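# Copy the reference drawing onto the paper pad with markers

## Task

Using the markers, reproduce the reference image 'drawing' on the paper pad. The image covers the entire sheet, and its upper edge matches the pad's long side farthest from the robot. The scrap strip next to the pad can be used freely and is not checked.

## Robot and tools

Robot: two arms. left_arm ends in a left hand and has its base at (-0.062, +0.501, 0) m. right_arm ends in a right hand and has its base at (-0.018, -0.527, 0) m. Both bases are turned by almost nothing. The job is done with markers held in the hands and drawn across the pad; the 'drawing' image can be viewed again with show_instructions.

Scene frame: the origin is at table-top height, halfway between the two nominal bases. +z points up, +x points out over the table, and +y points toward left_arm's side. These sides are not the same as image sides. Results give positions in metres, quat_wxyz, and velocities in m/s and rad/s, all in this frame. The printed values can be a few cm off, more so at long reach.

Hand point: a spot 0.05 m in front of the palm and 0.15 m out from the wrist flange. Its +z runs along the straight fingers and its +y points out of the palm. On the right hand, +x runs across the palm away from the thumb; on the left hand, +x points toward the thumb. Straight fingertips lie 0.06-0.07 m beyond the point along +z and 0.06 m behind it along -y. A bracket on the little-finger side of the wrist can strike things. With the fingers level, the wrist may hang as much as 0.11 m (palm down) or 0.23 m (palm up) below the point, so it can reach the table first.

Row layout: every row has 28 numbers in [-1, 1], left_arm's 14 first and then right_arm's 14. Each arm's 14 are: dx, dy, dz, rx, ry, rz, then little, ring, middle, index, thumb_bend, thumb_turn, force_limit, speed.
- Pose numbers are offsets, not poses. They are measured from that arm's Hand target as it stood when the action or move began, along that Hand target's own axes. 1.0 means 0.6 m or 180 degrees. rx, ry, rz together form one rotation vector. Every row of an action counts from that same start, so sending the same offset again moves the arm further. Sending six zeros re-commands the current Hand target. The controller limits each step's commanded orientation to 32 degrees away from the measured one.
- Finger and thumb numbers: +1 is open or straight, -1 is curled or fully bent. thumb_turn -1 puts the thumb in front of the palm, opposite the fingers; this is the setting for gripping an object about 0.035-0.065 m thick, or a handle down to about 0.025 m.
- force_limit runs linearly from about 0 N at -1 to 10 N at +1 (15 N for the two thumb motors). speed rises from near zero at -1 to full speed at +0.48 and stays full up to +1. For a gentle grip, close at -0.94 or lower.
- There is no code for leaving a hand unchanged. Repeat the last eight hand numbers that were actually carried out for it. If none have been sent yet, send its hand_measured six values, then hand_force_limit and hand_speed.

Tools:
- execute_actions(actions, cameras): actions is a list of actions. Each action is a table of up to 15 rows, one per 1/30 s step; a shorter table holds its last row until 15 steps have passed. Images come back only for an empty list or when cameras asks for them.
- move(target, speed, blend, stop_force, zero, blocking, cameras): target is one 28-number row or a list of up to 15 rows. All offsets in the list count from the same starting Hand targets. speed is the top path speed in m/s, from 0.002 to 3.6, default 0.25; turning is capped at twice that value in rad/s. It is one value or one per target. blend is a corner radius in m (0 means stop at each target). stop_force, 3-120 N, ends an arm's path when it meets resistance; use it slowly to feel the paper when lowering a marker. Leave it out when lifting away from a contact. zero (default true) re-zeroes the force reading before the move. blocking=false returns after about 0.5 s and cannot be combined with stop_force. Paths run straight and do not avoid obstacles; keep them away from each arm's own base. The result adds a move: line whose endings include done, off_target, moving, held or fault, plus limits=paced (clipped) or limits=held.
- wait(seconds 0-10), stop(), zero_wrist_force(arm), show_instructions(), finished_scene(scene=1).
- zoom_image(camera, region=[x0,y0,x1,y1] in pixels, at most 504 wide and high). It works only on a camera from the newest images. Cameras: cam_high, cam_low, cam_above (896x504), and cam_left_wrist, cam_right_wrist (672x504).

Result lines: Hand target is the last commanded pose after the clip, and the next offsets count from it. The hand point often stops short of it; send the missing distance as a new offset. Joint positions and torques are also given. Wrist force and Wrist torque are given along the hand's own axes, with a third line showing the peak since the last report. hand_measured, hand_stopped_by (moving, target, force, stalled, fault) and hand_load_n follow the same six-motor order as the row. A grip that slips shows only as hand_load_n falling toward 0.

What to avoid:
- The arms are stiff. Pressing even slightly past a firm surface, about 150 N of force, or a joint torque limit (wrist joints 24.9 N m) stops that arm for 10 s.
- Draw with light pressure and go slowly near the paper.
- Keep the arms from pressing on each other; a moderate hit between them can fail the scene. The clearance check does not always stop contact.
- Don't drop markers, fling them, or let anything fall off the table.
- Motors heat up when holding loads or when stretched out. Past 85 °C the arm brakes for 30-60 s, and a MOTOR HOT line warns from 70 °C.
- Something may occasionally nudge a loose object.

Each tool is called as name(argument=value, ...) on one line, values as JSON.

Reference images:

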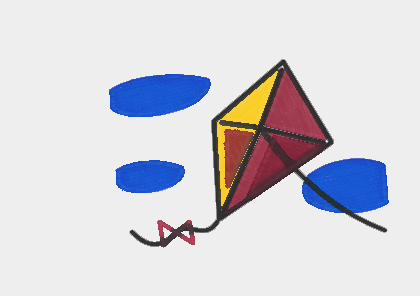

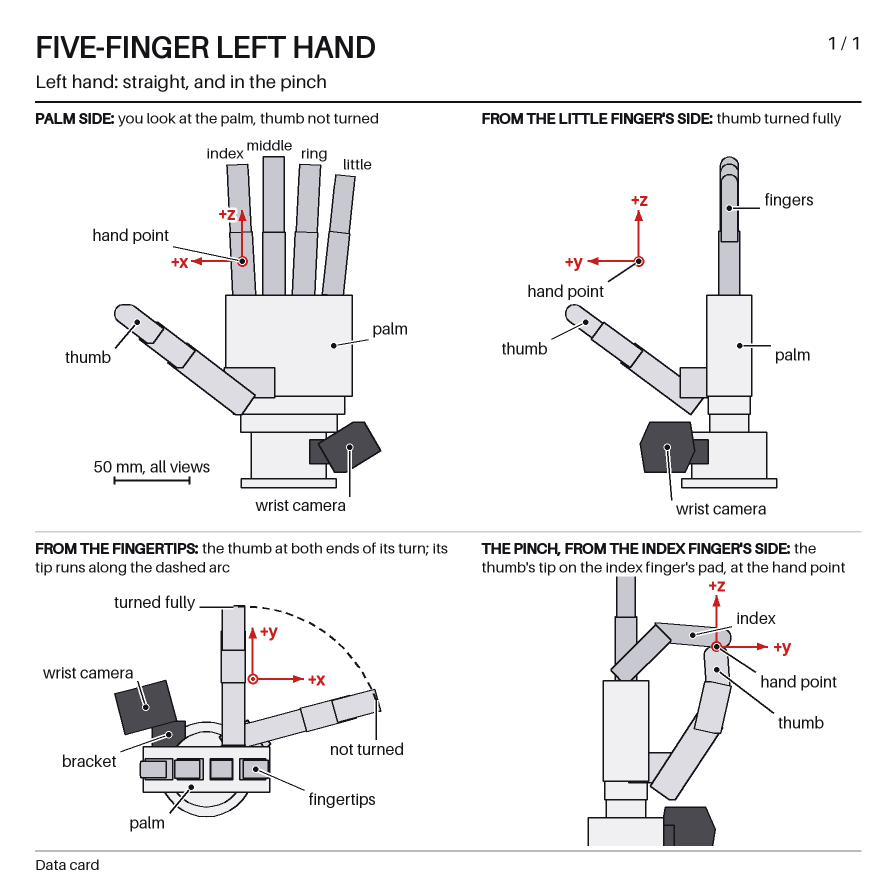

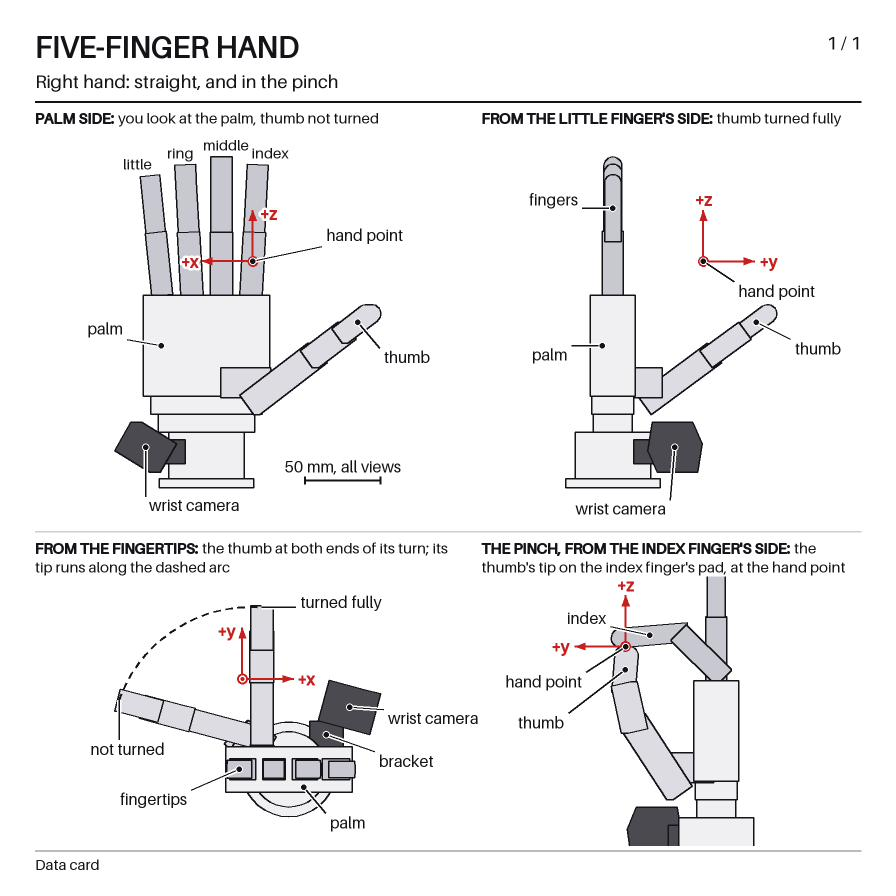

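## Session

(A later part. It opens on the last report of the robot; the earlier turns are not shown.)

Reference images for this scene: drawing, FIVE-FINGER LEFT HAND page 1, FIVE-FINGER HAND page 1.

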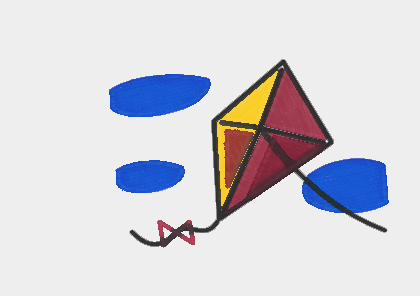

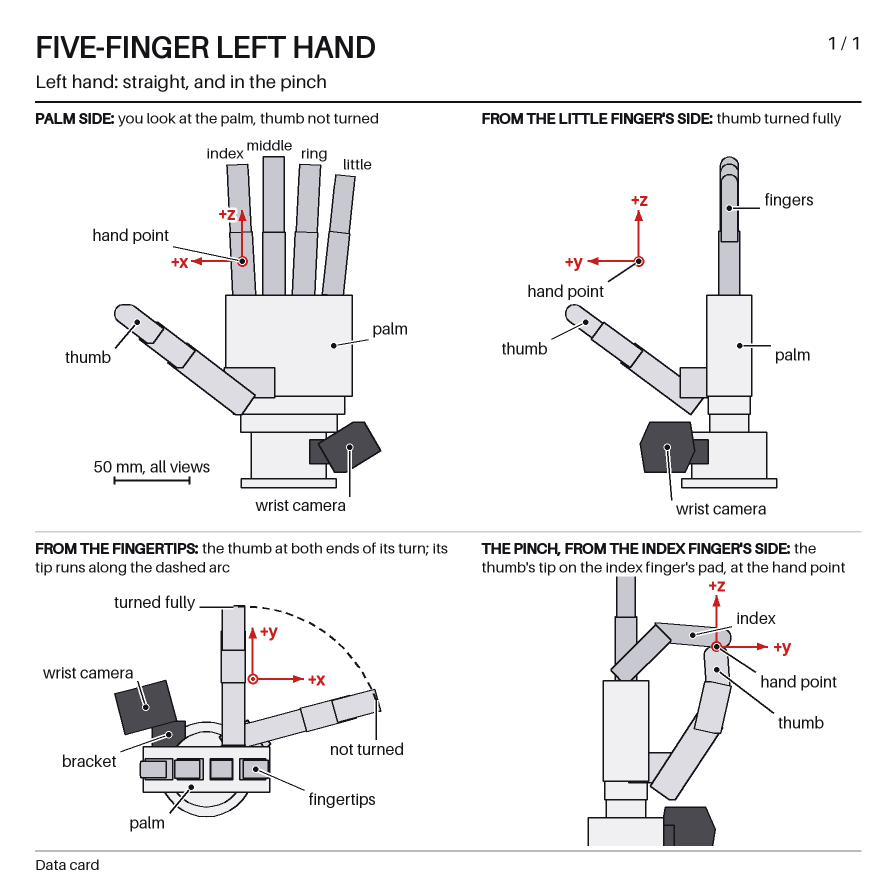

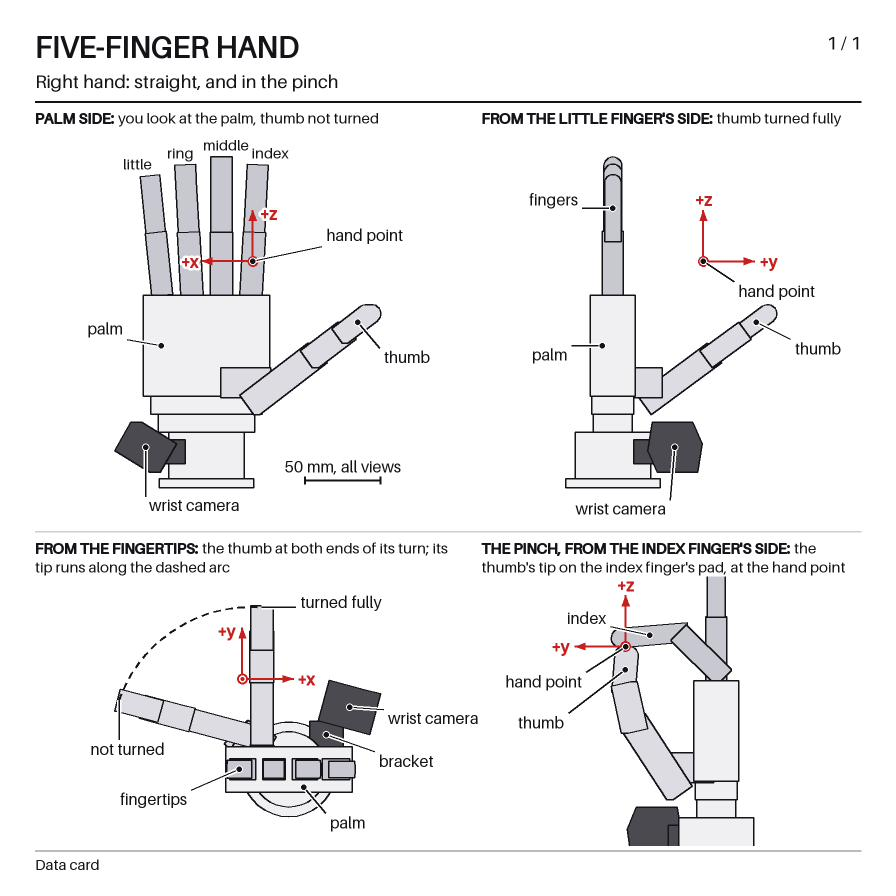

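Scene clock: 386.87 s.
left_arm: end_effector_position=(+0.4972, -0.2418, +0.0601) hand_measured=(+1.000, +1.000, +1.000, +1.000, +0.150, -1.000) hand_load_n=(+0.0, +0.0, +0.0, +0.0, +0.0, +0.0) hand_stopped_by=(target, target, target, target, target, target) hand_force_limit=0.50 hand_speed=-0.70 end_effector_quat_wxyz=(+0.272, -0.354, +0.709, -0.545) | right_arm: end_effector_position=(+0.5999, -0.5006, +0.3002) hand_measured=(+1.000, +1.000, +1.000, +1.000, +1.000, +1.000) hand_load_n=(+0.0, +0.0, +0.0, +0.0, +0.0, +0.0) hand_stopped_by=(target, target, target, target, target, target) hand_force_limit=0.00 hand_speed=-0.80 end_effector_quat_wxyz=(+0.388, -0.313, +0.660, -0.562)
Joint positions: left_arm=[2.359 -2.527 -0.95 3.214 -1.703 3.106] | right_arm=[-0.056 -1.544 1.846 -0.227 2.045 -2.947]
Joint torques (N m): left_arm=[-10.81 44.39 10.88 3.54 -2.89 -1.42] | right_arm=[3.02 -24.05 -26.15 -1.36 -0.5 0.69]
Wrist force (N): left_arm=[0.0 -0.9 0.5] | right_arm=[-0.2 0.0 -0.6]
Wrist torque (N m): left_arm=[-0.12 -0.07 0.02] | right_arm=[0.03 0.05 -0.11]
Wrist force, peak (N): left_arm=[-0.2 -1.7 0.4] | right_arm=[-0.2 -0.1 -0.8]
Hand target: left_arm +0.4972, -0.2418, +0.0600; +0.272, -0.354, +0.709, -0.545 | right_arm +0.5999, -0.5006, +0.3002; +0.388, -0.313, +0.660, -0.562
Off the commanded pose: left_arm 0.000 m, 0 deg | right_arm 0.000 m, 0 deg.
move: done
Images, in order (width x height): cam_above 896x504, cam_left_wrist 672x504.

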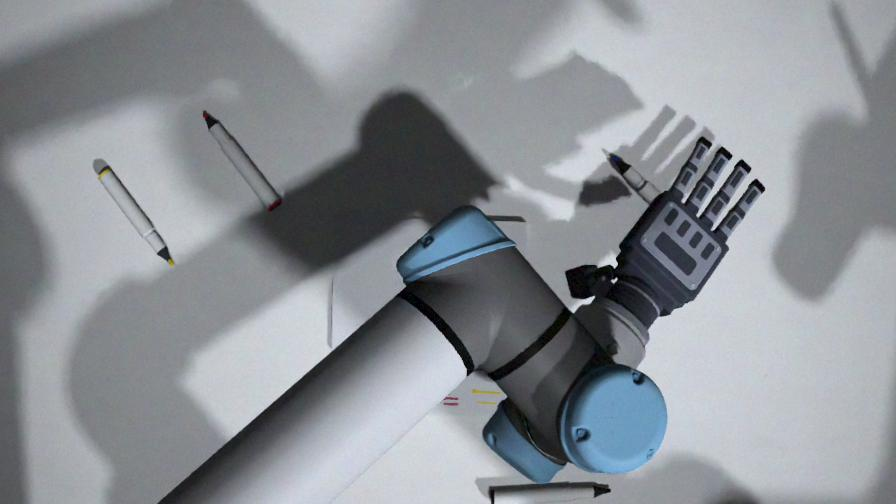

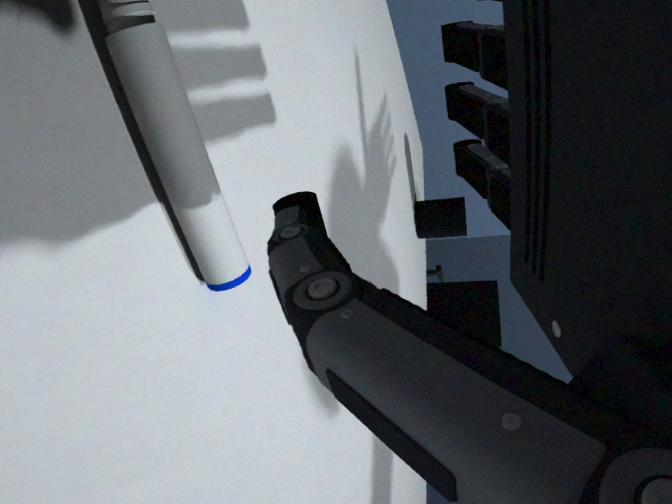

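move(target=[[0.00006,0.06663,0.02178,0,0,0,1,1,1,1,0.15,-1,0.5,-0.7,0,0,0,0,0,0,1,1,1,1,1,1,0,-0.8]], speed=0.03, stop_force=4, cameras=["cam_above", "cam_left_wrist"])

zoom_image(camera="cam_above", region=[560, 100, 820, 320])

Scene clock: 391.03 s.
left_arm: end_effector_position=(+0.4990, -0.2432, +0.0180) hand_measured=(+1.000, +1.000, +1.000, +1.000, +0.150, -1.000) hand_load_n=(+0.0, +0.0, +0.0, +0.0, +0.5, +0.0) hand_stopped_by=(target, target, target, target, target, target) hand_force_limit=0.50 hand_speed=-0.70 end_effector_quat_wxyz=(+0.272, -0.354, +0.709, -0.545) | right_arm: end_effector_position=(+0.5999, -0.5006, +0.3002) hand_measured=(+1.000, +1.000, +1.000, +1.000, +1.000, +1.000) hand_load_n=(+0.0, +0.0, +0.0, +0.0, +0.0, +0.0) hand_stopped_by=(target, target, target, target, target, target) hand_force_limit=0.00 hand_speed=-0.80 end_effector_quat_wxyz=(+0.388, -0.313, +0.660, -0.562)
Joint positions: left_arm=[2.359 -2.576 -0.967 3.281 -1.703 3.106] | right_arm=[-0.056 -1.544 1.846 -0.227 2.045 -2.947]
Joint torques (N m): left_arm=[10.88 45.97 11.21 3.69 2.2 1.36] | right_arm=[1.99 -22.85 -26.82 -1.35 -0.59 0.7]
Wrist force (N): left_arm=[0.1 -1.1 0.7] | right_arm=[-0.1 0.0 -0.6]
Wrist torque (N m): left_arm=[-0.17 -0.08 0.05] | right_arm=[0.03 0.04 -0.11]
Wrist force, peak (N): left_arm=[0.2 -1.5 0.5] | right_arm=[-0.4 0.2 -0.8]
Hand target: left_arm +0.4990, -0.2432, +0.0180; +0.272, -0.354, +0.709, -0.545 | right_arm +0.5999, -0.5006, +0.3002; +0.388, -0.313, +0.660, -0.562
Off the commanded pose: left_arm 0.000 m, 0 deg | right_arm 0.000 m, 0 deg.
move: done
Images, in order (width x height): cam_above 896x504, cam_left_wrist 672x504.

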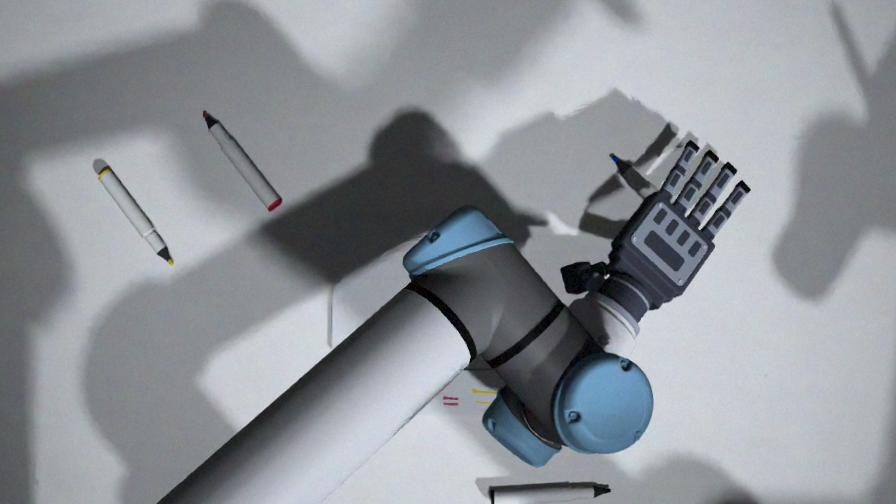

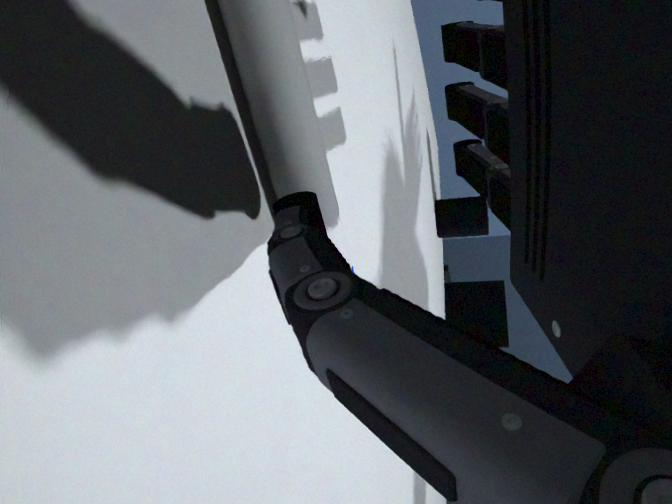

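Scaled by 1.938 from the camera's 896x504 image, which has a finer 1280x720 frame.

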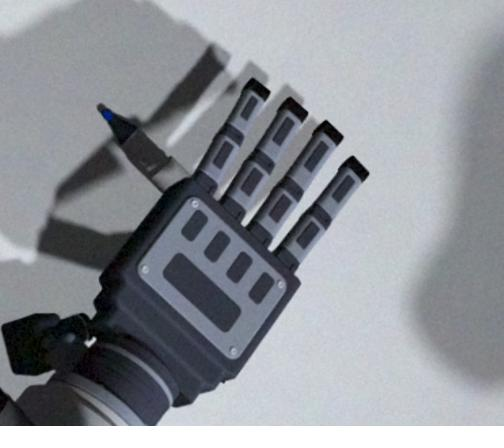

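execute_actions(actions=[[[0,0,0,0,0,0,1,1,-0.3,-0.3,0.15,-1,-0.2,-0.85,0,0,0,0,0,0,1,1,1,1,1,1,0,-0.8]],[[0,0,0,0,0,0,1,1,-0.3,-0.3,0.15,-1,-0.2,-0.85,0,0,0,0,0,0,1,1,1,1,1,1,0,-0.8]],[[0,0,0,0,0,0,1,1,-0.3,-0.3,0.15,-1,-0.2,-0.85,0,0,0,0,0,0,1,1,1,1,1,1,0,-0.8]],[[0,0,0,0,0,0,1,1,-0.3,-0.3,0.15,-1,-0.2,-0.85,0,0,0,0,0,0,1,1,1,1,1,1,0,-0.8]],[[0,0,0,0,0,0,1,1,-0.3,-0.3,0.15,-1,-0.2,-0.85,0,0,0,0,0,0,1,1,1,1,1,1,0,-0.8]],[[0,0,0,0,0,0,1,1,-0.3,-0.3,0.15,-1,-0.2,-0.85,0,0,0,0,0,0,1,1,1,1,1,1,0,-0.8]]], cameras=["cam_left_wrist"])

Scene clock: 396.77 s.
left_arm: end_effector_position=(+0.4990, -0.2432, +0.0180) hand_measured=(+1.000, +1.000, +0.000, -0.012, +0.150, -1.000) hand_load_n=(+0.0, -0.5, +5.0, +6.0, +2.5, +0.0) hand_stopped_by=(target, target, force, force, target, target) hand_force_limit=-0.20 hand_speed=-0.85 end_effector_quat_wxyz=(+0.272, -0.354, +0.709, -0.545) | right_arm: end_effector_position=(+0.5999, -0.5006, +0.3002) hand_measured=(+1.000, +1.000, +1.000, +1.000, +1.000, +1.000) hand_load_n=(+0.0, +0.0, +0.0, +0.0, +0.0, -0.5) hand_stopped_by=(target, target, target, target, target, target) hand_force_limit=0.00 hand_speed=-0.80 end_effector_quat_wxyz=(+0.388, -0.313, +0.660, -0.562)
Joint positions: left_arm=[2.359 -2.576 -0.967 3.281 -1.703 3.106] | right_arm=[-0.056 -1.544 1.846 -0.227 2.045 -2.947]
Joint torques (N m): left_arm=[10.72 46 12.42 1.63 1.87 1.33] | right_arm=[2.93 -23.84 -27.29 -1.51 -0.61 0.48]
Wrist force (N): left_arm=[0.1 -5.0 -0.7] | right_arm=[-0.2 0.0 -0.6]
Wrist torque (N m): left_arm=[-0.19 -0.10 0.08] | right_arm=[0.03 0.06 -0.11]
Wrist force, peak (N): left_arm=[0.3 -5.5 -0.7] | right_arm=[0.1 -0.2 -0.9]
Hand target: left_arm +0.4990, -0.2432, +0.0180; +0.272, -0.354, +0.709, -0.545 | right_arm +0.5999, -0.5006, +0.3002; +0.388, -0.313, +0.660, -0.562
Off the commanded pose: left_arm 0.000 m, 0 deg | right_arm 0.000 m, 0 deg.
Step readings (end_effector_position of left_arm | right_arm):
0: (+0.4990, -0.2432, +0.0180) | (+0.5999, -0.5006, +0.3002)
1: (+0.4990, -0.2432, +0.0180) | (+0.5999, -0.5006, +0.3002)
2: (+0.4990, -0.2432, +0.0180) | (+0.5999, -0.5006, +0.3002)
4: (+0.4990, -0.2432, +0.0180) | (+0.5999, -0.5006, +0.3002)
8: (+0.4990, -0.2432, +0.0180) | (+0.5999, -0.5006, +0.3002)
15: (+0.4990, -0.2432, +0.0180) | (+0.5999, -0.5006, +0.3002)
16: (+0.4990, -0.2432, +0.0180) | (+0.5999, -0.5006, +0.3002)
17: (+0.4990, -0.2432, +0.0180) | (+0.5999, -0.5006, +0.3002)
19: (+0.4990, -0.2432, +0.0180) | (+0.5999, -0.5006, +0.3002)
23: (+0.4990, -0.2432, +0.0180) | (+0.5999, -0.5006, +0.3002)
30: (+0.4990, -0.2432, +0.0180) | (+0.5999, -0.5006, +0.3002)
31: (+0.4990, -0.2432, +0.0180) | (+0.5999, -0.5006, +0.3002)
32: (+0.4990, -0.2432, +0.0180) | (+0.5999, -0.5006, +0.3002)
34: (+0.4990, -0.2432, +0.0180) | (+0.5999, -0.5006, +0.3002)
38: (+0.4990, -0.2432, +0.0180) | (+0.5999, -0.5006, +0.3002)
45: (+0.4990, -0.2432, +0.0180) | (+0.5999, -0.5006, +0.3002)
46: (+0.4990, -0.2432, +0.0180) | (+0.5999, -0.5006, +0.3002)
47: (+0.4990, -0.2432, +0.0180) | (+0.5999, -0.5006, +0.3002)
49: (+0.4990, -0.2432, +0.0180) | (+0.5999, -0.5006, +0.3002)
53: (+0.4990, -0.2432, +0.0180) | (+0.5999, -0.5006, +0.3002)
60: (+0.4990, -0.2432, +0.0180) | (+0.5999, -0.5006, +0.3002)
61: (+0.4990, -0.2432, +0.0180) | (+0.5999, -0.5006, +0.3002)
62: (+0.4990, -0.2432, +0.0180) | (+0.5999, -0.5006, +0.3002)
64: (+0.4990, -0.2432, +0.0180) | (+0.5999, -0.5006, +0.3002)
68: (+0.4990, -0.2432, +0.0180) | (+0.5999, -0.5006, +0.3002)
75: (+0.4990, -0.2432, +0.0180) | (+0.5999, -0.5006, +0.3002)
76: (+0.4990, -0.2432, +0.0180) | (+0.5999, -0.5006, +0.3002)
77: (+0.4990, -0.2432, +0.0180) | (+0.5999, -0.5006, +0.3002)
79: (+0.4990, -0.2432, +0.0180) | (+0.5999, -0.5006, +0.3002)
83: (+0.4990, -0.2432, +0.0180) | (+0.5999, -0.5006, +0.3002)
90: (+0.4990, -0.2432, +0.0180) | (+0.5999, -0.5006, +0.3002)
Images, in order (width x height): cam_left_wrist 672x504.

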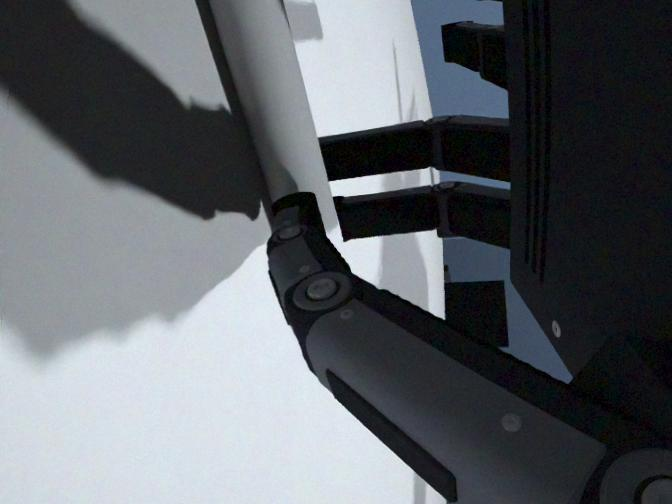

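execute_actions(actions=[[[0,0,0,0,0,0,-0.2,-0.2,-0.3,-0.3,0.15,-1,-0.7,-0.85,0,0,0,0,0,0,1,1,1,1,1,1,0,-0.8]],[[0,0,0,0,0,0,-0.2,-0.2,-0.3,-0.3,0.15,-1,-0.7,-0.85,0,0,0,0,0,0,1,1,1,1,1,1,0,-0.8]],[[0,0,0,0,0,0,-0.2,-0.2,-0.3,-0.3,0.15,-1,-0.7,-0.85,0,0,0,0,0,0,1,1,1,1,1,1,0,-0.8]],[[0,0,0,0,0,0,-0.2,-0.2,-0.3,-0.3,0.15,-1,-0.7,-0.85,0,0,0,0,0,0,1,1,1,1,1,1,0,-0.8]],[[0,0,0,0,0,0,-0.2,-0.2,-0.3,-0.3,0.15,-1,-0.7,-0.85,0,0,0,0,0,0,1,1,1,1,1,1,0,-0.8]],[[0,0,0,0,0,0,-0.2,-0.2,-0.3,-0.3,0.15,-1,-0.7,-0.85,0,0,0,0,0,0,1,1,1,1,1,1,0,-0.8]]])

execute_actions(actions=[[[0,0,0,0,0,0,-0.2,-0.2,-0.4,-0.4,0.15,-1,0.3,-0.92,0,0,0,0,0,0,1,1,1,1,1,1,0,-0.8]],[[0,0,0,0,0,0,-0.2,-0.2,-0.4,-0.4,0.15,-1,0.3,-0.92,0,0,0,0,0,0,1,1,1,1,1,1,0,-0.8]]])

Scene clock: 400.57 s.
left_arm: end_effector_position=(+0.4990, -0.2432, +0.0180) hand_measured=(-0.056, +0.000, +0.000, -0.012, +0.150, -1.000) hand_load_n=(+1.5, +1.5, +3.5, +6.0, +3.5, +0.0) hand_stopped_by=(force, force, force, force, target, target) hand_force_limit=-0.70 hand_speed=-0.85 end_effector_quat_wxyz=(+0.272, -0.354, +0.709, -0.545) | right_arm: end_effector_position=(+0.5999, -0.5006, +0.3002) hand_measured=(+1.000, +1.000, +1.000, +1.000, +1.000, +1.000) hand_load_n=(+0.0, +0.0, +0.0, +0.0, +0.0, -0.5) hand_stopped_by=(target, target, target, target, target, target) hand_force_limit=0.00 hand_speed=-0.80 end_effector_quat_wxyz=(+0.388, -0.313, +0.660, -0.562)
Joint positions: left_arm=[2.359 -2.576 -0.967 3.281 -1.703 3.106] | right_arm=[-0.056 -1.544 1.846 -0.227 2.045 -2.947]
Joint torques (N m): left_arm=[9.04 46.33 14.69 -0.99 1.54 1.35] | right_arm=[2.99 -23.99 -27.14 -1.71 -0.43 0.61]
Wrist force (N): left_arm=[-0.5 -6.4 -1.0] | right_arm=[-0.1 0.0 -0.7]
Wrist torque (N m): left_arm=[-0.12 -0.04 0.13] | right_arm=[0.04 0.05 -0.11]
Wrist force, peak (N): left_arm=[-0.5 -6.7 -0.7] | right_arm=[-0.1 0.0 -0.8]
Hand target: left_arm +0.4990, -0.2432, +0.0180; +0.272, -0.354, +0.709, -0.545 | right_arm +0.5999, -0.5006, +0.3002; +0.388, -0.313, +0.660, -0.562
Off the commanded pose: left_arm 0.000 m, 0 deg | right_arm 0.000 m, 0 deg.
Step readings (end_effector_position of left_arm | right_arm):
0: (+0.4990, -0.2432, +0.0180) | (+0.5999, -0.5006, +0.3002)
1: (+0.4990, -0.2432, +0.0180) | (+0.5999, -0.5006, +0.3002)
2: (+0.4990, -0.2432, +0.0180) | (+0.5999, -0.5006, +0.3002)
4: (+0.4990, -0.2432, +0.0180) | (+0.5999, -0.5006, +0.3002)
8: (+0.4990, -0.2432, +0.0180) | (+0.5999, -0.5006, +0.3002)
15: (+0.4990, -0.2432, +0.0180) | (+0.5999, -0.5006, +0.3002)
16: (+0.4990, -0.2432, +0.0180) | (+0.5999, -0.5006, +0.3002)
17: (+0.4990, -0.2432, +0.0180) | (+0.5999, -0.5006, +0.3002)
19: (+0.4990, -0.2432, +0.0180) | (+0.5999, -0.5006, +0.3002)
23: (+0.4990, -0.2432, +0.0180) | (+0.5999, -0.5006, +0.3002)
30: (+0.4990, -0.2432, +0.0180) | (+0.5999, -0.5006, +0.3002)
31: (+0.4990, -0.2432, +0.0180) | (+0.5999, -0.5006, +0.3002)
32: (+0.4990, -0.2432, +0.0180) | (+0.5999, -0.5006, +0.3002)
34: (+0.4990, -0.2432, +0.0180) | (+0.5999, -0.5006, +0.3002)
38: (+0.4990, -0.2432, +0.0180) | (+0.5999, -0.5006, +0.3002)
45: (+0.4990, -0.2432, +0.0180) | (+0.5999, -0.5006, +0.3002)
46: (+0.4990, -0.2432, +0.0180) | (+0.5999, -0.5006, +0.3002)
47: (+0.4990, -0.2432, +0.0180) | (+0.5999, -0.5006, +0.3002)
49: (+0.4990, -0.2432, +0.0180) | (+0.5999, -0.5006, +0.3002)
53: (+0.4990, -0.2432, +0.0180) | (+0.5999, -0.5006, +0.3002)
60: (+0.4990, -0.2432, +0.0180) | (+0.5999, -0.5006, +0.3002)
61: (+0.4990, -0.2432, +0.0180) | (+0.5999, -0.5006, +0.3002)
62: (+0.4990, -0.2432, +0.0180) | (+0.5999, -0.5006, +0.3002)
64: (+0.4990, -0.2432, +0.0180) | (+0.5999, -0.5006, +0.3002)
68: (+0.4990, -0.2432, +0.0180) | (+0.5999, -0.5006, +0.3002)
75: (+0.4990, -0.2432, +0.0180) | (+0.5999, -0.5006, +0.3002)
76: (+0.4990, -0.2432, +0.0180) | (+0.5999, -0.5006, +0.3002)
77: (+0.4990, -0.2432, +0.0180) | (+0.5999, -0.5006, +0.3002)
79: (+0.4990, -0.2432, +0.0180) | (+0.5999, -0.5006, +0.3002)
83: (+0.4990, -0.2432, +0.0180) | (+0.5999, -0.5006, +0.3002)
90: (+0.4990, -0.2432, +0.0180) | (+0.5999, -0.5006, +0.3002)

Scene clock: 401.77 s.
left_arm: end_effector_position=(+0.4990, -0.2432, +0.0180) hand_measured=(-0.056, +0.000, -0.004, -0.018, +0.150, -1.000) hand_load_n=(+0.5, +0.5, +8.0, +8.5, +5.5, +0.0) hand_stopped_by=(force, force, force, force, target, target) hand_force_limit=0.30 hand_speed=-0.92 end_effector_quat_wxyz=(+0.272, -0.354, +0.709, -0.545) | right_arm: end_effector_position=(+0.5999, -0.5006, +0.3002) hand_measured=(+1.000, +1.000, +1.000, +1.000, +1.000, +1.000) hand_load_n=(+0.0, +0.0, +0.0, +0.0, +0.0, +0.0) hand_stopped_by=(target, target, target, target, target, target) hand_force_limit=0.00 hand_speed=-0.80 end_effector_quat_wxyz=(+0.388, -0.313, +0.660, -0.562)
Joint positions: left_arm=[2.359 -2.576 -0.967 3.281 -1.703 3.106] | right_arm=[-0.056 -1.544 1.846 -0.227 2.045 -2.947]
Joint torques (N m): left_arm=[7.3 46.44 14.55 -1.96 1.49 1.4] | right_arm=[3.44 -23.18 -26.54 -1.51 -0.55 0.58]
Wrist force (N): left_arm=[-0.2 -7.6 0.4] | right_arm=[-0.3 0.0 -0.6]
Wrist torque (N m): left_arm=[-0.10 -0.07 0.12] | right_arm=[0.03 0.07 -0.12]
Wrist force, peak (N): left_arm=[0.1 -8.3 1.1] | right_arm=[-0.3 -0.4 -0.7]
Hand target: left_arm +0.4990, -0.2432, +0.0180; +0.272, -0.354, +0.709, -0.545 | right_arm +0.5999, -0.5006, +0.3002; +0.388, -0.313, +0.660, -0.562
Off the commanded pose: left_arm 0.000 m, 0 deg | right_arm 0.000 m, 0 deg.
Step readings (end_effector_position of left_arm | right_arm):
0: (+0.4990, -0.2432, +0.0180) | (+0.5999, -0.5006, +0.3002)
1: (+0.4990, -0.2432, +0.0180) | (+0.5999, -0.5006, +0.3002)
2: (+0.4990, -0.2432, +0.0180) | (+0.5999, -0.5006, +0.3002)
4: (+0.4990, -0.2432, +0.0180) | (+0.5999, -0.5006, +0.3002)
8: (+0.4990, -0.2432, +0.0180) | (+0.5999, -0.5006, +0.3002)
15: (+0.4990, -0.2432, +0.0180) | (+0.5999, -0.5006, +0.3002)
16: (+0.4990, -0.2432, +0.0180) | (+0.5999, -0.5006, +0.3002)
17: (+0.4990, -0.2432, +0.0180) | (+0.5999, -0.5006, +0.3002)
19: (+0.4990, -0.2432, +0.0180) | (+0.5999, -0.5006, +0.3002)
23: (+0.4990, -0.2432, +0.0180) | (+0.5999, -0.5006, +0.3002)
30: (+0.4990, -0.2432, +0.0180) | (+0.5999, -0.5006, +0.3002)

move(target=[[0,-0.14810,-0.03968,0,0,0,-0.2,-0.2,-0.4,-0.4,0.15,-1,0.3,-0.92,0,0,0,0,0,0,1,1,1,1,1,1,0,-0.8],[-0.28353,-0.05503,-0.64470,-0.01231,0.05560,-0.48920,-0.2,-0.2,-0.4,-0.4,0.15,-1,0.3,-0.92,0,0,0,0,0,0,1,1,1,1,1,1,0,-0.8]], speed=[0.1,0.35], blend=[0.02,0], cameras=["cam_above", "cam_low"])

Scene clock: 406.93 s.
left_arm: end_effector_position=(+0.3093, +0.1123, +0.1493) hand_measured=(-0.056, +0.000, -0.004, -0.018, +0.152, -1.000) hand_load_n=(+0.0, +0.5, +7.0, +7.0, +8.0, +0.0) hand_stopped_by=(force, force, force, force, target, target) hand_force_limit=0.30 hand_speed=-0.92 end_effector_quat_wxyz=(+0.246, +0.707, -0.293, +0.595) | right_arm: end_effector_position=(+0.5999, -0.5006, +0.3002) hand_measured=(+1.000, +1.000, +1.000, +1.000, +1.000, +1.000) hand_load_n=(+0.0, -0.5, +0.0, +0.0, +0.0, +0.0) hand_stopped_by=(target, target, target, target, target, target) hand_force_limit=0.00 hand_speed=-0.80 end_effector_quat_wxyz=(+0.388, -0.313, +0.660, -0.562)
Joint positions: left_arm=[3 -1.707 -2.408 3.899 -0.938 1.699] | right_arm=[-0.056 -1.544 1.846 -0.227 2.045 -2.947]
Joint torques (N m): left_arm=[12.72 26.76 3.76 3.51 2.27 -1.44] | right_arm=[3.1 -23.14 -26.75 -1.48 -0.57 0.46]
Wrist force (N): left_arm=[0.5 0.8 -0.2] | right_arm=[-0.1 -0.2 -0.6]
Wrist torque (N m): left_arm=[0.09 -0.12 0.14] | right_arm=[0.00 0.04 -0.11]
Wrist force, peak (N): left_arm=[-0.3 -8.0 0.6] | right_arm=[-0.1 0.0 -0.8]
Hand target: left_arm +0.3093, +0.1123, +0.1493; +0.246, +0.707, -0.293, +0.595 | right_arm +0.5999, -0.5006, +0.3002; +0.388, -0.313, +0.660, -0.562
Off the commanded pose: left_arm 0.000 m, 0 deg | right_arm 0.000 m, 0 deg.
move: done
Images, in order (width x height): cam_low 896x504, cam_above 896x504.

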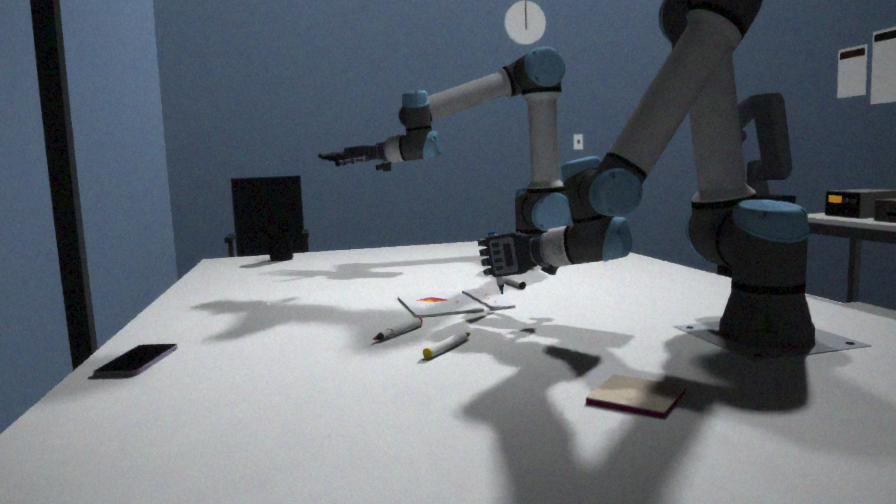

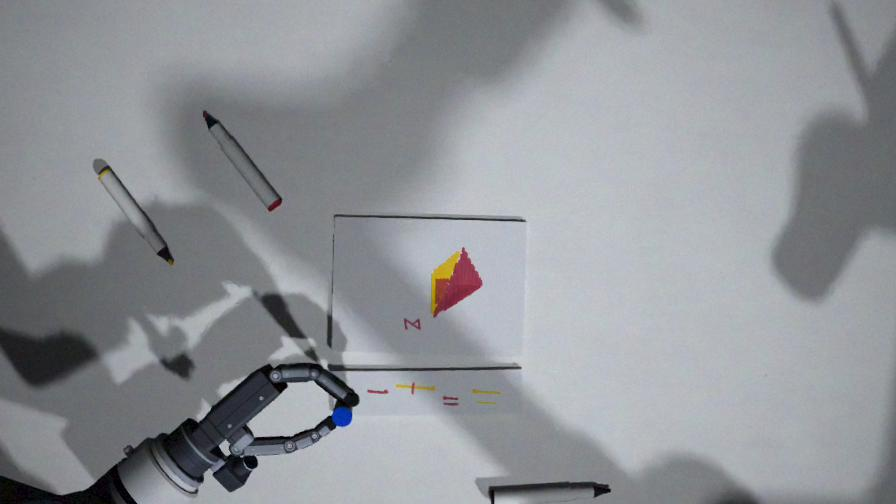

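move(target=[[-0.03168,0,0.00559,0,0,0,-0.2,-0.2,-0.4,-0.4,0.15,-1,0.3,-0.92,0,0,0,0,0,0,1,1,1,1,1,1,0,-0.8]], speed=0.06)

move(target=[[-0.02298,0,0.00405,0,0,0,-0.2,-0.2,-0.4,-0.4,0.15,-1,0.3,-0.92,0,0,0,0,0,0,1,1,1,1,1,1,0,-0.8]], speed=0.005, stop_force=3)

Scene clock: 408.23 s.
left_arm: end_effector_position=(+0.3093, +0.1123, +0.1301) hand_measured=(-0.056, +0.000, -0.004, -0.018, +0.152, -1.000) hand_load_n=(+0.5, +0.5, +6.5, +7.0, +8.5, +0.0) hand_stopped_by=(force, force, force, force, target, target) hand_force_limit=0.30 hand_speed=-0.92 end_effector_quat_wxyz=(+0.246, +0.707, -0.293, +0.595) | right_arm: end_effector_position=(+0.5999, -0.5006, +0.3002) hand_measured=(+1.000, +1.000, +1.000, +1.000, +1.000, +1.000) hand_load_n=(+0.0, -0.5, +0.0, +0.0, +0.0, +0.0) hand_stopped_by=(target, target, target, target, target, target) hand_force_limit=0.00 hand_speed=-0.80 end_effector_quat_wxyz=(+0.388, -0.313, +0.660, -0.562)
Joint positions: left_arm=[3 -1.764 -2.423 3.972 -0.938 1.699] | right_arm=[-0.056 -1.544 1.846 -0.227 2.045 -2.947]
Joint torques (N m): left_arm=[-10.11 10.31 2.52 3.56 -1.36 -1.37] | right_arm=[3.99 -23.6 -26.96 -1.69 -0.53 0.59]
Wrist force (N): left_arm=[0.3 0.9 -0.2] | right_arm=[-0.1 0.1 -0.7]
Wrist torque (N m): left_arm=[0.10 -0.09 0.12] | right_arm=[0.05 0.05 -0.10]
Wrist force, peak (N): left_arm=[0.2 1.2 -0.5] | right_arm=[-0.3 -0.3 -0.7]
Hand target: left_arm +0.3093, +0.1123, +0.1300; +0.246, +0.707, -0.293, +0.595 | right_arm +0.5999, -0.5006, +0.3002; +0.388, -0.313, +0.660, -0.562
Off the commanded pose: left_arm 0.000 m, 0 deg | right_arm 0.000 m, 0 deg.
move: done

Scene clock: 410.27 s.
left_arm: end_effector_position=(+0.3093, +0.1123, +0.1255) hand_measured=(-0.056, +0.000, -0.004, -0.018, +0.152, -1.000) hand_load_n=(+0.0, +0.5, +7.0, +7.0, +8.0, +0.5) hand_stopped_by=(force, force, force, force, target, target) hand_force_limit=0.30 hand_speed=-0.92 end_effector_quat_wxyz=(+0.246, +0.707, -0.293, +0.595) | right_arm: end_effector_position=(+0.5999, -0.5006, +0.3002) hand_measured=(+1.000, +1.000, +1.000, +1.000, +1.000, +1.000) hand_load_n=(+0.0, +0.0, +0.0, +0.0, +0.0, +0.0) hand_stopped_by=(target, target, target, target, target, target) hand_force_limit=0.00 hand_speed=-0.80 end_effector_quat_wxyz=(+0.388, -0.313, +0.660, -0.562)
Joint positions: left_arm=[3 -1.779 -2.426 3.99 -0.938 1.699] | right_arm=[-0.056 -1.544 1.846 -0.227 2.045 -2.947]
Joint torques (N m): left_arm=[-8.88 26.74 15.43 -2.89 -2.07 -0.82] | right_arm=[3.21 -23.4 -26.67 -1.52 -0.52 0.66]
Wrist force (N): left_arm=[3.6 0.8 -0.1] | right_arm=[-0.2 -0.2 -0.4]
Wrist torque (N m): left_arm=[0.09 0.00 0.09] | right_arm=[0.00 0.05 -0.12]
Wrist force, peak (N): left_arm=[5.3 0.5 -0.1] | right_arm=[-0.1 -0.2 -0.8]
Hand target: left_arm +0.3093, +0.1123, +0.1255; +0.246, +0.707, -0.293, +0.595 (not the last commanded pose) | right_arm +0.5999, -0.5006, +0.3002; +0.388, -0.313, +0.660, -0.562
Off the commanded pose: left_arm 0.009 m, 0 deg | right_arm 0.000 m, 0 deg.
move: contact (left_arm)

move(target=[[0.000164,0,-0.000029,0,0,0,-0.2,-0.2,-0.4,-0.4,0.15,-1,0.3,-0.92,0,0,0,0,0,0,1,1,1,1,1,1,0,-0.8],[0.001775,0.008379,0.009106,0,0,0,-0.2,-0.2,-0.4,-0.4,0.15,-1,0.3,-0.92,0,0,0,0,0,0,1,1,1,1,1,1,0,-0.8],[0.008176,0.008379,0.007977,0,0,0,-0.2,-0.2,-0.4,-0.4,0.15,-1,0.3,-0.92,0,0,0,0,0,0,1,1,1,1,1,1,0,-0.8],[0.005595,0.006184,-0.006659,0,0,0,-0.2,-0.2,-0.4,-0.4,0.15,-1,0.3,-0.92,0,0,0,0,0,0,1,1,1,1,1,1,0,-0.8],[-0.000478,0.006184,-0.005588,0,0,0,-0.2,-0.2,-0.4,-0.4,0.15,-1,0.3,-0.92,0,0,0,0,0,0,1,1,1,1,1,1,0,-0.8],[0.001133,0.014563,0.003547,0,0,0,-0.2,-0.2,-0.4,-0.4,0.15,-1,0.3,-0.92,0,0,0,0,0,0,1,1,1,1,1,1,0,-0.8],[0.010489,0.014563,0.001898,0,0,0,-0.2,-0.2,-0.4,-0.4,0.15,-1,0.3,-0.92,0,0,0,0,0,0,1,1,1,1,1,1,0,-0.8]], speed=0.06)

Scene clock: 415.47 s.
left_arm: end_effector_position=(+0.3047, +0.1045, +0.1315) hand_measured=(-0.056, +0.000, -0.004, -0.018, +0.152, -1.000) hand_load_n=(+0.5, +0.5, +7.0, +7.0, +8.0, +0.0) hand_stopped_by=(force, force, force, force, target, target) hand_force_limit=0.30 hand_speed=-0.92 end_effector_quat_wxyz=(+0.246, +0.707, -0.293, +0.595) | right_arm: end_effector_position=(+0.5999, -0.5006, +0.3002) hand_measured=(+1.000, +1.000, +1.000, +1.000, +1.000, +1.000) hand_load_n=(+0.0, +0.0, +0.0, +0.0, +0.0, -0.5) hand_stopped_by=(target, target, target, target, target, target) hand_force_limit=0.00 hand_speed=-0.80 end_effector_quat_wxyz=(+0.388, -0.313, +0.660, -0.562)
Joint positions: left_arm=[2.967 -1.761 -2.421 3.971 -0.97 1.691] | right_arm=[-0.056 -1.544 1.846 -0.227 2.045 -2.947]
Joint torques (N m): left_arm=[-8.57 28.49 17.12 -2.57 -2.31 0.99] | right_arm=[3.4 -22.58 -27 -1.57 -0.52 0.48]
Wrist force (N): left_arm=[0.4 1.1 0.1] | right_arm=[-0.2 0.0 -0.6]
Wrist torque (N m): left_arm=[0.11 -0.10 0.12] | right_arm=[0.03 0.05 -0.11]
Wrist force, peak (N): left_arm=[4.0 1.1 -0.1] | right_arm=[0.0 0.0 -0.9]
Hand target: left_arm +0.3047, +0.1045, +0.1315; +0.246, +0.707, -0.293, +0.595 | right_arm +0.5999, -0.5006, +0.3002; +0.388, -0.313, +0.660, -0.562
Off the commanded pose: left_arm 0.000 m, 0 deg | right_arm 0.000 m, 0 deg.
move: done

move(target=[[0.04836,-0.14779,0.24070,0,0,0,-0.2,-0.2,-0.4,-0.4,0.15,-1,0.3,-0.92,0,0,0,0,0,0,1,1,1,1,1,1,0,-0.8]], speed=0.25, cameras=["cam_above"])

zoom_image(camera="cam_above", region=[330, 360, 430, 420])

Scene clock: 417.23 s.
left_arm: end_effector_position=(+0.4715, +0.0633, +0.1353) hand_measured=(-0.056, +0.000, -0.004, -0.018, +0.152, -1.000) hand_load_n=(+1.0, +0.5, +6.5, +7.0, +8.0, +0.0) hand_stopped_by=(force, force, force, force, target, target) hand_force_limit=0.30 hand_speed=-0.92 end_effector_quat_wxyz=(+0.246, +0.707, -0.293, +0.595) | right_arm: end_effector_position=(+0.5999, -0.5006, +0.3002) hand_measured=(+1.000, +1.000, +1.000, +1.000, +1.000, +1.000) hand_load_n=(+0.0, +0.0, +0.0, +0.0, +0.0, -0.5) hand_stopped_by=(target, target, target, target, target, target) hand_force_limit=0.00 hand_speed=-0.80 end_effector_quat_wxyz=(+0.388, -0.313, +0.660, -0.562)
Joint positions: left_arm=[2.94 -2.047 -1.944 3.785 -0.997 1.684] | right_arm=[-0.056 -1.544 1.846 -0.227 2.045 -2.947]
Joint torques (N m): left_arm=[-11.29 24.79 20.71 -2.27 -2.25 1.32] | right_arm=[3.13 -23.69 -27.5 -1.65 -0.53 0.52]
Wrist force (N): left_arm=[0.1 0.8 0.2] | right_arm=[0.0 -0.1 -0.5]
Wrist torque (N m): left_arm=[0.07 -0.06 0.08] | right_arm=[0.01 0.03 -0.11]
Wrist force, peak (N): left_arm=[-0.1 1.7 -1.2] | right_arm=[-0.3 -0.1 -0.7]
Hand target: left_arm +0.4716, +0.0633, +0.1353; +0.246, +0.707, -0.293, +0.595 | right_arm +0.5999, -0.5006, +0.3002; +0.388, -0.313, +0.660, -0.562
Off the commanded pose: left_arm 0.000 m, 0 deg | right_arm 0.000 m, 0 deg.
move: done
Images, in order (width x height): cam_above 896x504.

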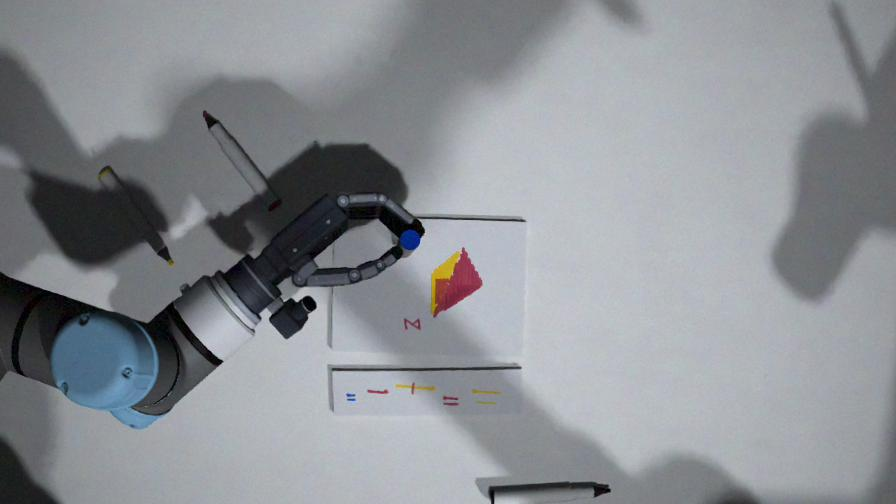

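Scaled by 5.040 from the camera's 896x504 image, which has a finer 1280x720 frame.

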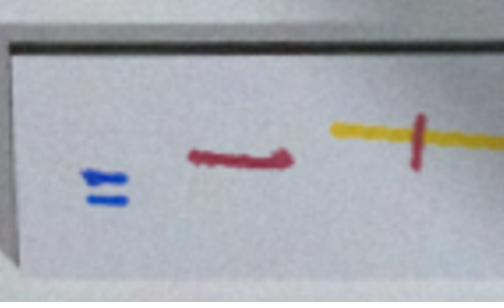

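move(target=[[-0.010580,0.009088,0.010064,0,0,0,-0.2,-0.2,-0.4,-0.4,0.15,-1,0.3,-0.92,0,0,0,0,0,0,1,1,1,1,1,1,0,-0.8],[-0.014847,0.009088,0.010816,0,0,0,-0.2,-0.2,-0.4,-0.4,0.15,-1,0.3,-0.92,0,0,0,0,0,0,1,1,1,1,1,1,0,-0.8],[-0.012410,0.024011,0.024637,0,0,0,-0.2,-0.2,-0.4,-0.4,0.15,-1,0.3,-0.92,0,0,0,0,0,0,1,1,1,1,1,1,0,-0.8],[-0.010900,0.034897,0.033200,0,0,0,-0.2,-0.2,-0.4,-0.4,0.15,-1,0.3,-0.92,0,0,0,0,0,0,1,1,1,1,1,1,0,-0.8],[-0.011019,0.038768,0.032522,0,0,0,-0.2,-0.2,-0.4,-0.4,0.15,-1,0.3,-0.92,0,0,0,0,0,0,1,1,1,1,1,1,0,-0.8],[-0.011943,0.040926,0.027284,0,0,0,-0.2,-0.2,-0.4,-0.4,0.15,-1,0.3,-0.92,0,0,0,0,0,0,1,1,1,1,1,1,0,-0.8],[-0.014666,0.037769,0.011845,0,0,0,-0.2,-0.2,-0.4,-0.4,0.15,-1,0.3,-0.92,0,0,0,0,0,0,1,1,1,1,1,1,0,-0.8],[-0.017978,0.028177,-0.006939,0,0,0,-0.2,-0.2,-0.4,-0.4,0.15,-1,0.3,-0.92,0,0,0,0,0,0,1,1,1,1,1,1,0,-0.8],[-0.021116,0.017472,-0.024732,0,0,0,-0.2,-0.2,-0.4,-0.4,0.15,-1,0.3,-0.92,0,0,0,0,0,0,1,1,1,1,1,1,0,-0.8],[-0.023060,0.008366,-0.035764,0,0,0,-0.2,-0.2,-0.4,-0.4,0.15,-1,0.3,-0.92,0,0,0,0,0,0,1,1,1,1,1,1,0,-0.8],[-0.023660,-0.000368,-0.039163,0,0,0,-0.2,-0.2,-0.4,-0.4,0.15,-1,0.3,-0.92,0,0,0,0,0,0,1,1,1,1,1,1,0,-0.8],[-0.022089,-0.011507,-0.030251,0,0,0,-0.2,-0.2,-0.4,-0.4,0.15,-1,0.3,-0.92,0,0,0,0,0,0,1,1,1,1,1,1,0,-0.8],[-0.020563,-0.011658,-0.021600,0,0,0,-0.2,-0.2,-0.4,-0.4,0.15,-1,0.3,-0.92,0,0,0,0,0,0,1,1,1,1,1,1,0,-0.8],[-0.017672,-0.003360,-0.005205,0,0,0,-0.2,-0.2,-0.4,-0.4,0.15,-1,0.3,-0.92,0,0,0,0,0,0,1,1,1,1,1,1,0,-0.8],[-0.014847,0.009088,0.010816,0,0,0,-0.2,-0.2,-0.4,-0.4,0.15,-1,0.3,-0.92,0,0,0,0,0,0,1,1,1,1,1,1,0,-0.8]], speed=0.05, blend=[0,0,0.0012,0.0012,0.0008,0.0012,0.0012,0.0012,0.0012,0.0012,0.0012,0.0012,0.0012,0.0012,0])

Scene clock: 424.07 s.
left_arm: end_effector_position=(+0.4711, +0.0561, +0.1254) hand_measured=(-0.056, +0.000, -0.004, -0.018, +0.152, -1.000) hand_load_n=(+0.0, +0.5, +7.0, +5.5, +6.5, +2.0) hand_stopped_by=(force, force, force, force, target, target) hand_force_limit=0.30 hand_speed=-0.92 end_effector_quat_wxyz=(+0.246, +0.707, -0.293, +0.595) | right_arm: end_effector_position=(+0.5999, -0.5006, +0.3002) hand_measured=(+1.000, +1.000, +1.000, +1.000, +1.000, +1.000) hand_load_n=(+0.0, +0.0, +0.0, +0.0, +0.0, +0.0) hand_stopped_by=(target, target, target, target, target, target) hand_force_limit=0.00 hand_speed=-0.80 end_effector_quat_wxyz=(+0.388, -0.313, +0.660, -0.562)
Joint positions: left_arm=[2.923 -2.071 -1.94 3.807 -1.013 1.68] | right_arm=[-0.056 -1.544 1.846 -0.227 2.045 -2.947]
Joint torques (N m): left_arm=[-10.86 24 19.55 -2.3 -2.45 -1.44] | right_arm=[3.91 -22.86 -26.64 -1.69 -0.51 0.49]
Wrist force (N): left_arm=[1.4 0.6 -0.1] | right_arm=[0.0 -0.3 -0.6]
Wrist torque (N m): left_arm=[0.05 -0.18 0.14] | right_arm=[-0.01 0.03 -0.11]
Wrist force, peak (N): left_arm=[6.9 1.4 0.9] | right_arm=[-0.3 0.0 -0.9]
Hand target: left_arm +0.4711, +0.0560, +0.1254; +0.246, +0.707, -0.293, +0.595 | right_arm +0.5999, -0.5006, +0.3002; +0.388, -0.313, +0.660, -0.562
Off the commanded pose: left_arm 0.000 m, 0 deg | right_arm 0.000 m, 0 deg.
move: done

execute_actions(actions=[[[0.009848,0,-0.001737,0,0,0,-0.2,-0.2,-0.47,-0.47,0.15,-1,0.5,-0.92,0,0,0,0,0,0,1,1,1,1,1,1,0,-0.8]],[[0,0,0,0,0,0,-0.2,-0.2,-0.47,-0.47,0.15,-1,0.5,-0.92,0,0,0,0,0,0,1,1,1,1,1,1,0,-0.8]]], cameras=["cam_above"])

zoom_image(camera="cam_above", region=[330, 210, 480, 320])

Scene clock: 425.70 s.
left_arm: end_effector_position=(+0.4711, +0.0560, +0.1314) hand_measured=(-0.056, +0.000, -0.004, -0.030, +0.152, -1.000) hand_load_n=(+0.0, +0.0, +7.5, +9.0, +9.5, +0.0) hand_stopped_by=(force, force, force, force, target, target) hand_force_limit=0.50 hand_speed=-0.92 end_effector_quat_wxyz=(+0.246, +0.707, -0.293, +0.595) | right_arm: end_effector_position=(+0.5999, -0.5006, +0.3002) hand_measured=(+1.000, +1.000, +1.000, +1.000, +1.000, +1.000) hand_load_n=(+0.0, +0.0, +0.0, +0.0, +0.0, -0.5) hand_stopped_by=(target, target, target, target, target, target) hand_force_limit=0.00 hand_speed=-0.80 end_effector_quat_wxyz=(+0.388, -0.313, +0.660, -0.562)
Joint positions: left_arm=[2.923 -2.06 -1.937 3.793 -1.013 1.68] | right_arm=[-0.056 -1.544 1.846 -0.227 2.045 -2.947]
Joint torques (N m): left_arm=[0.75 43.2 20.18 -2.19 0.09 1.16] | right_arm=[4.29 -23.62 -27.43 -1.69 -0.55 0.49]
Wrist force (N): left_arm=[-0.1 0.9 0.0] | right_arm=[-0.3 -0.1 -0.6]
Wrist torque (N m): left_arm=[0.07 -0.04 0.09] | right_arm=[0.02 0.07 -0.12]
Wrist force, peak (N): left_arm=[1.5 0.7 -0.7] | right_arm=[0.1 0.1 -0.8]
Hand target: left_arm +0.4711, +0.0560, +0.1314; +0.246, +0.707, -0.293, +0.595 | right_arm +0.5999, -0.5006, +0.3002; +0.388, -0.313, +0.660, -0.562
Off the commanded pose: left_arm 0.000 m, 0 deg | right_arm 0.000 m, 0 deg.
Step readings (end_effector_position of left_arm | right_arm):
0: (+0.4711, +0.0560, +0.1254) | (+0.5999, -0.5006, +0.3002)
1: (+0.4711, +0.0560, +0.1254) | (+0.5999, -0.5006, +0.3002)
2: (+0.4711, +0.0560, +0.1262) | (+0.5999, -0.5006, +0.3002)
4: (+0.4711, +0.0560, +0.1288) | (+0.5999, -0.5006, +0.3002)
8: (+0.4711, +0.0560, +0.1309) | (+0.5999, -0.5006, +0.3002)
15: (+0.4711, +0.0560, +0.1313) | (+0.5999, -0.5006, +0.3002)
16: (+0.4711, +0.0560, +0.1313) | (+0.5999, -0.5006, +0.3002)
17: (+0.4711, +0.0560, +0.1314) | (+0.5999, -0.5006, +0.3002)
19: (+0.4711, +0.0560, +0.1314) | (+0.5999, -0.5006, +0.3002)
23: (+0.4711, +0.0560, +0.1314) | (+0.5999, -0.5006, +0.3002)
30: (+0.4711, +0.0560, +0.1314) | (+0.5999, -0.5006, +0.3002)
Images, in order (width x height): cam_above 896x504.

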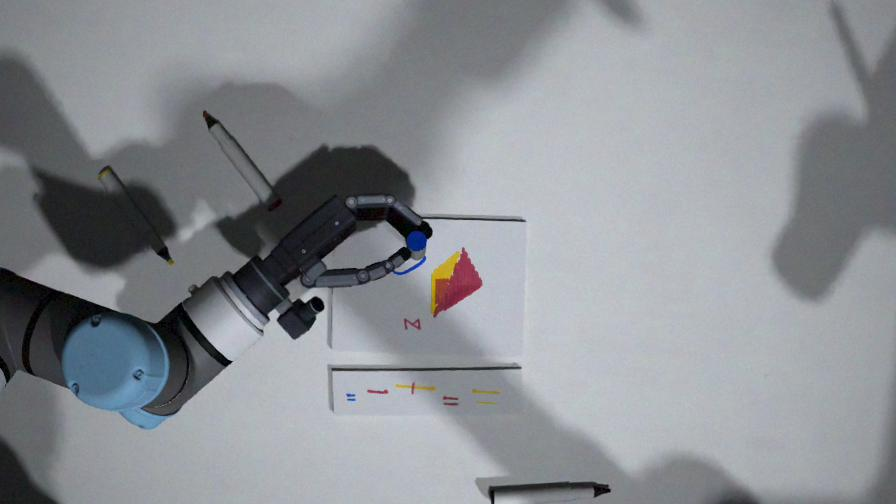

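Scaled by 3.360 from the camera's 896x504 image, which has a finer 1280x720 frame.

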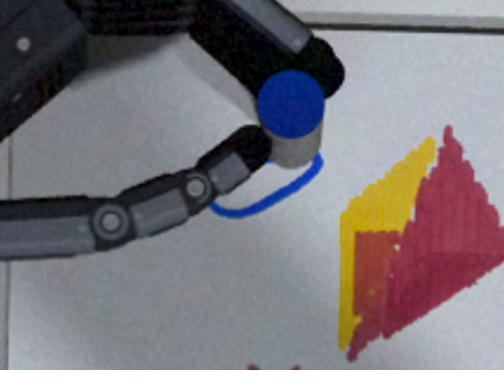

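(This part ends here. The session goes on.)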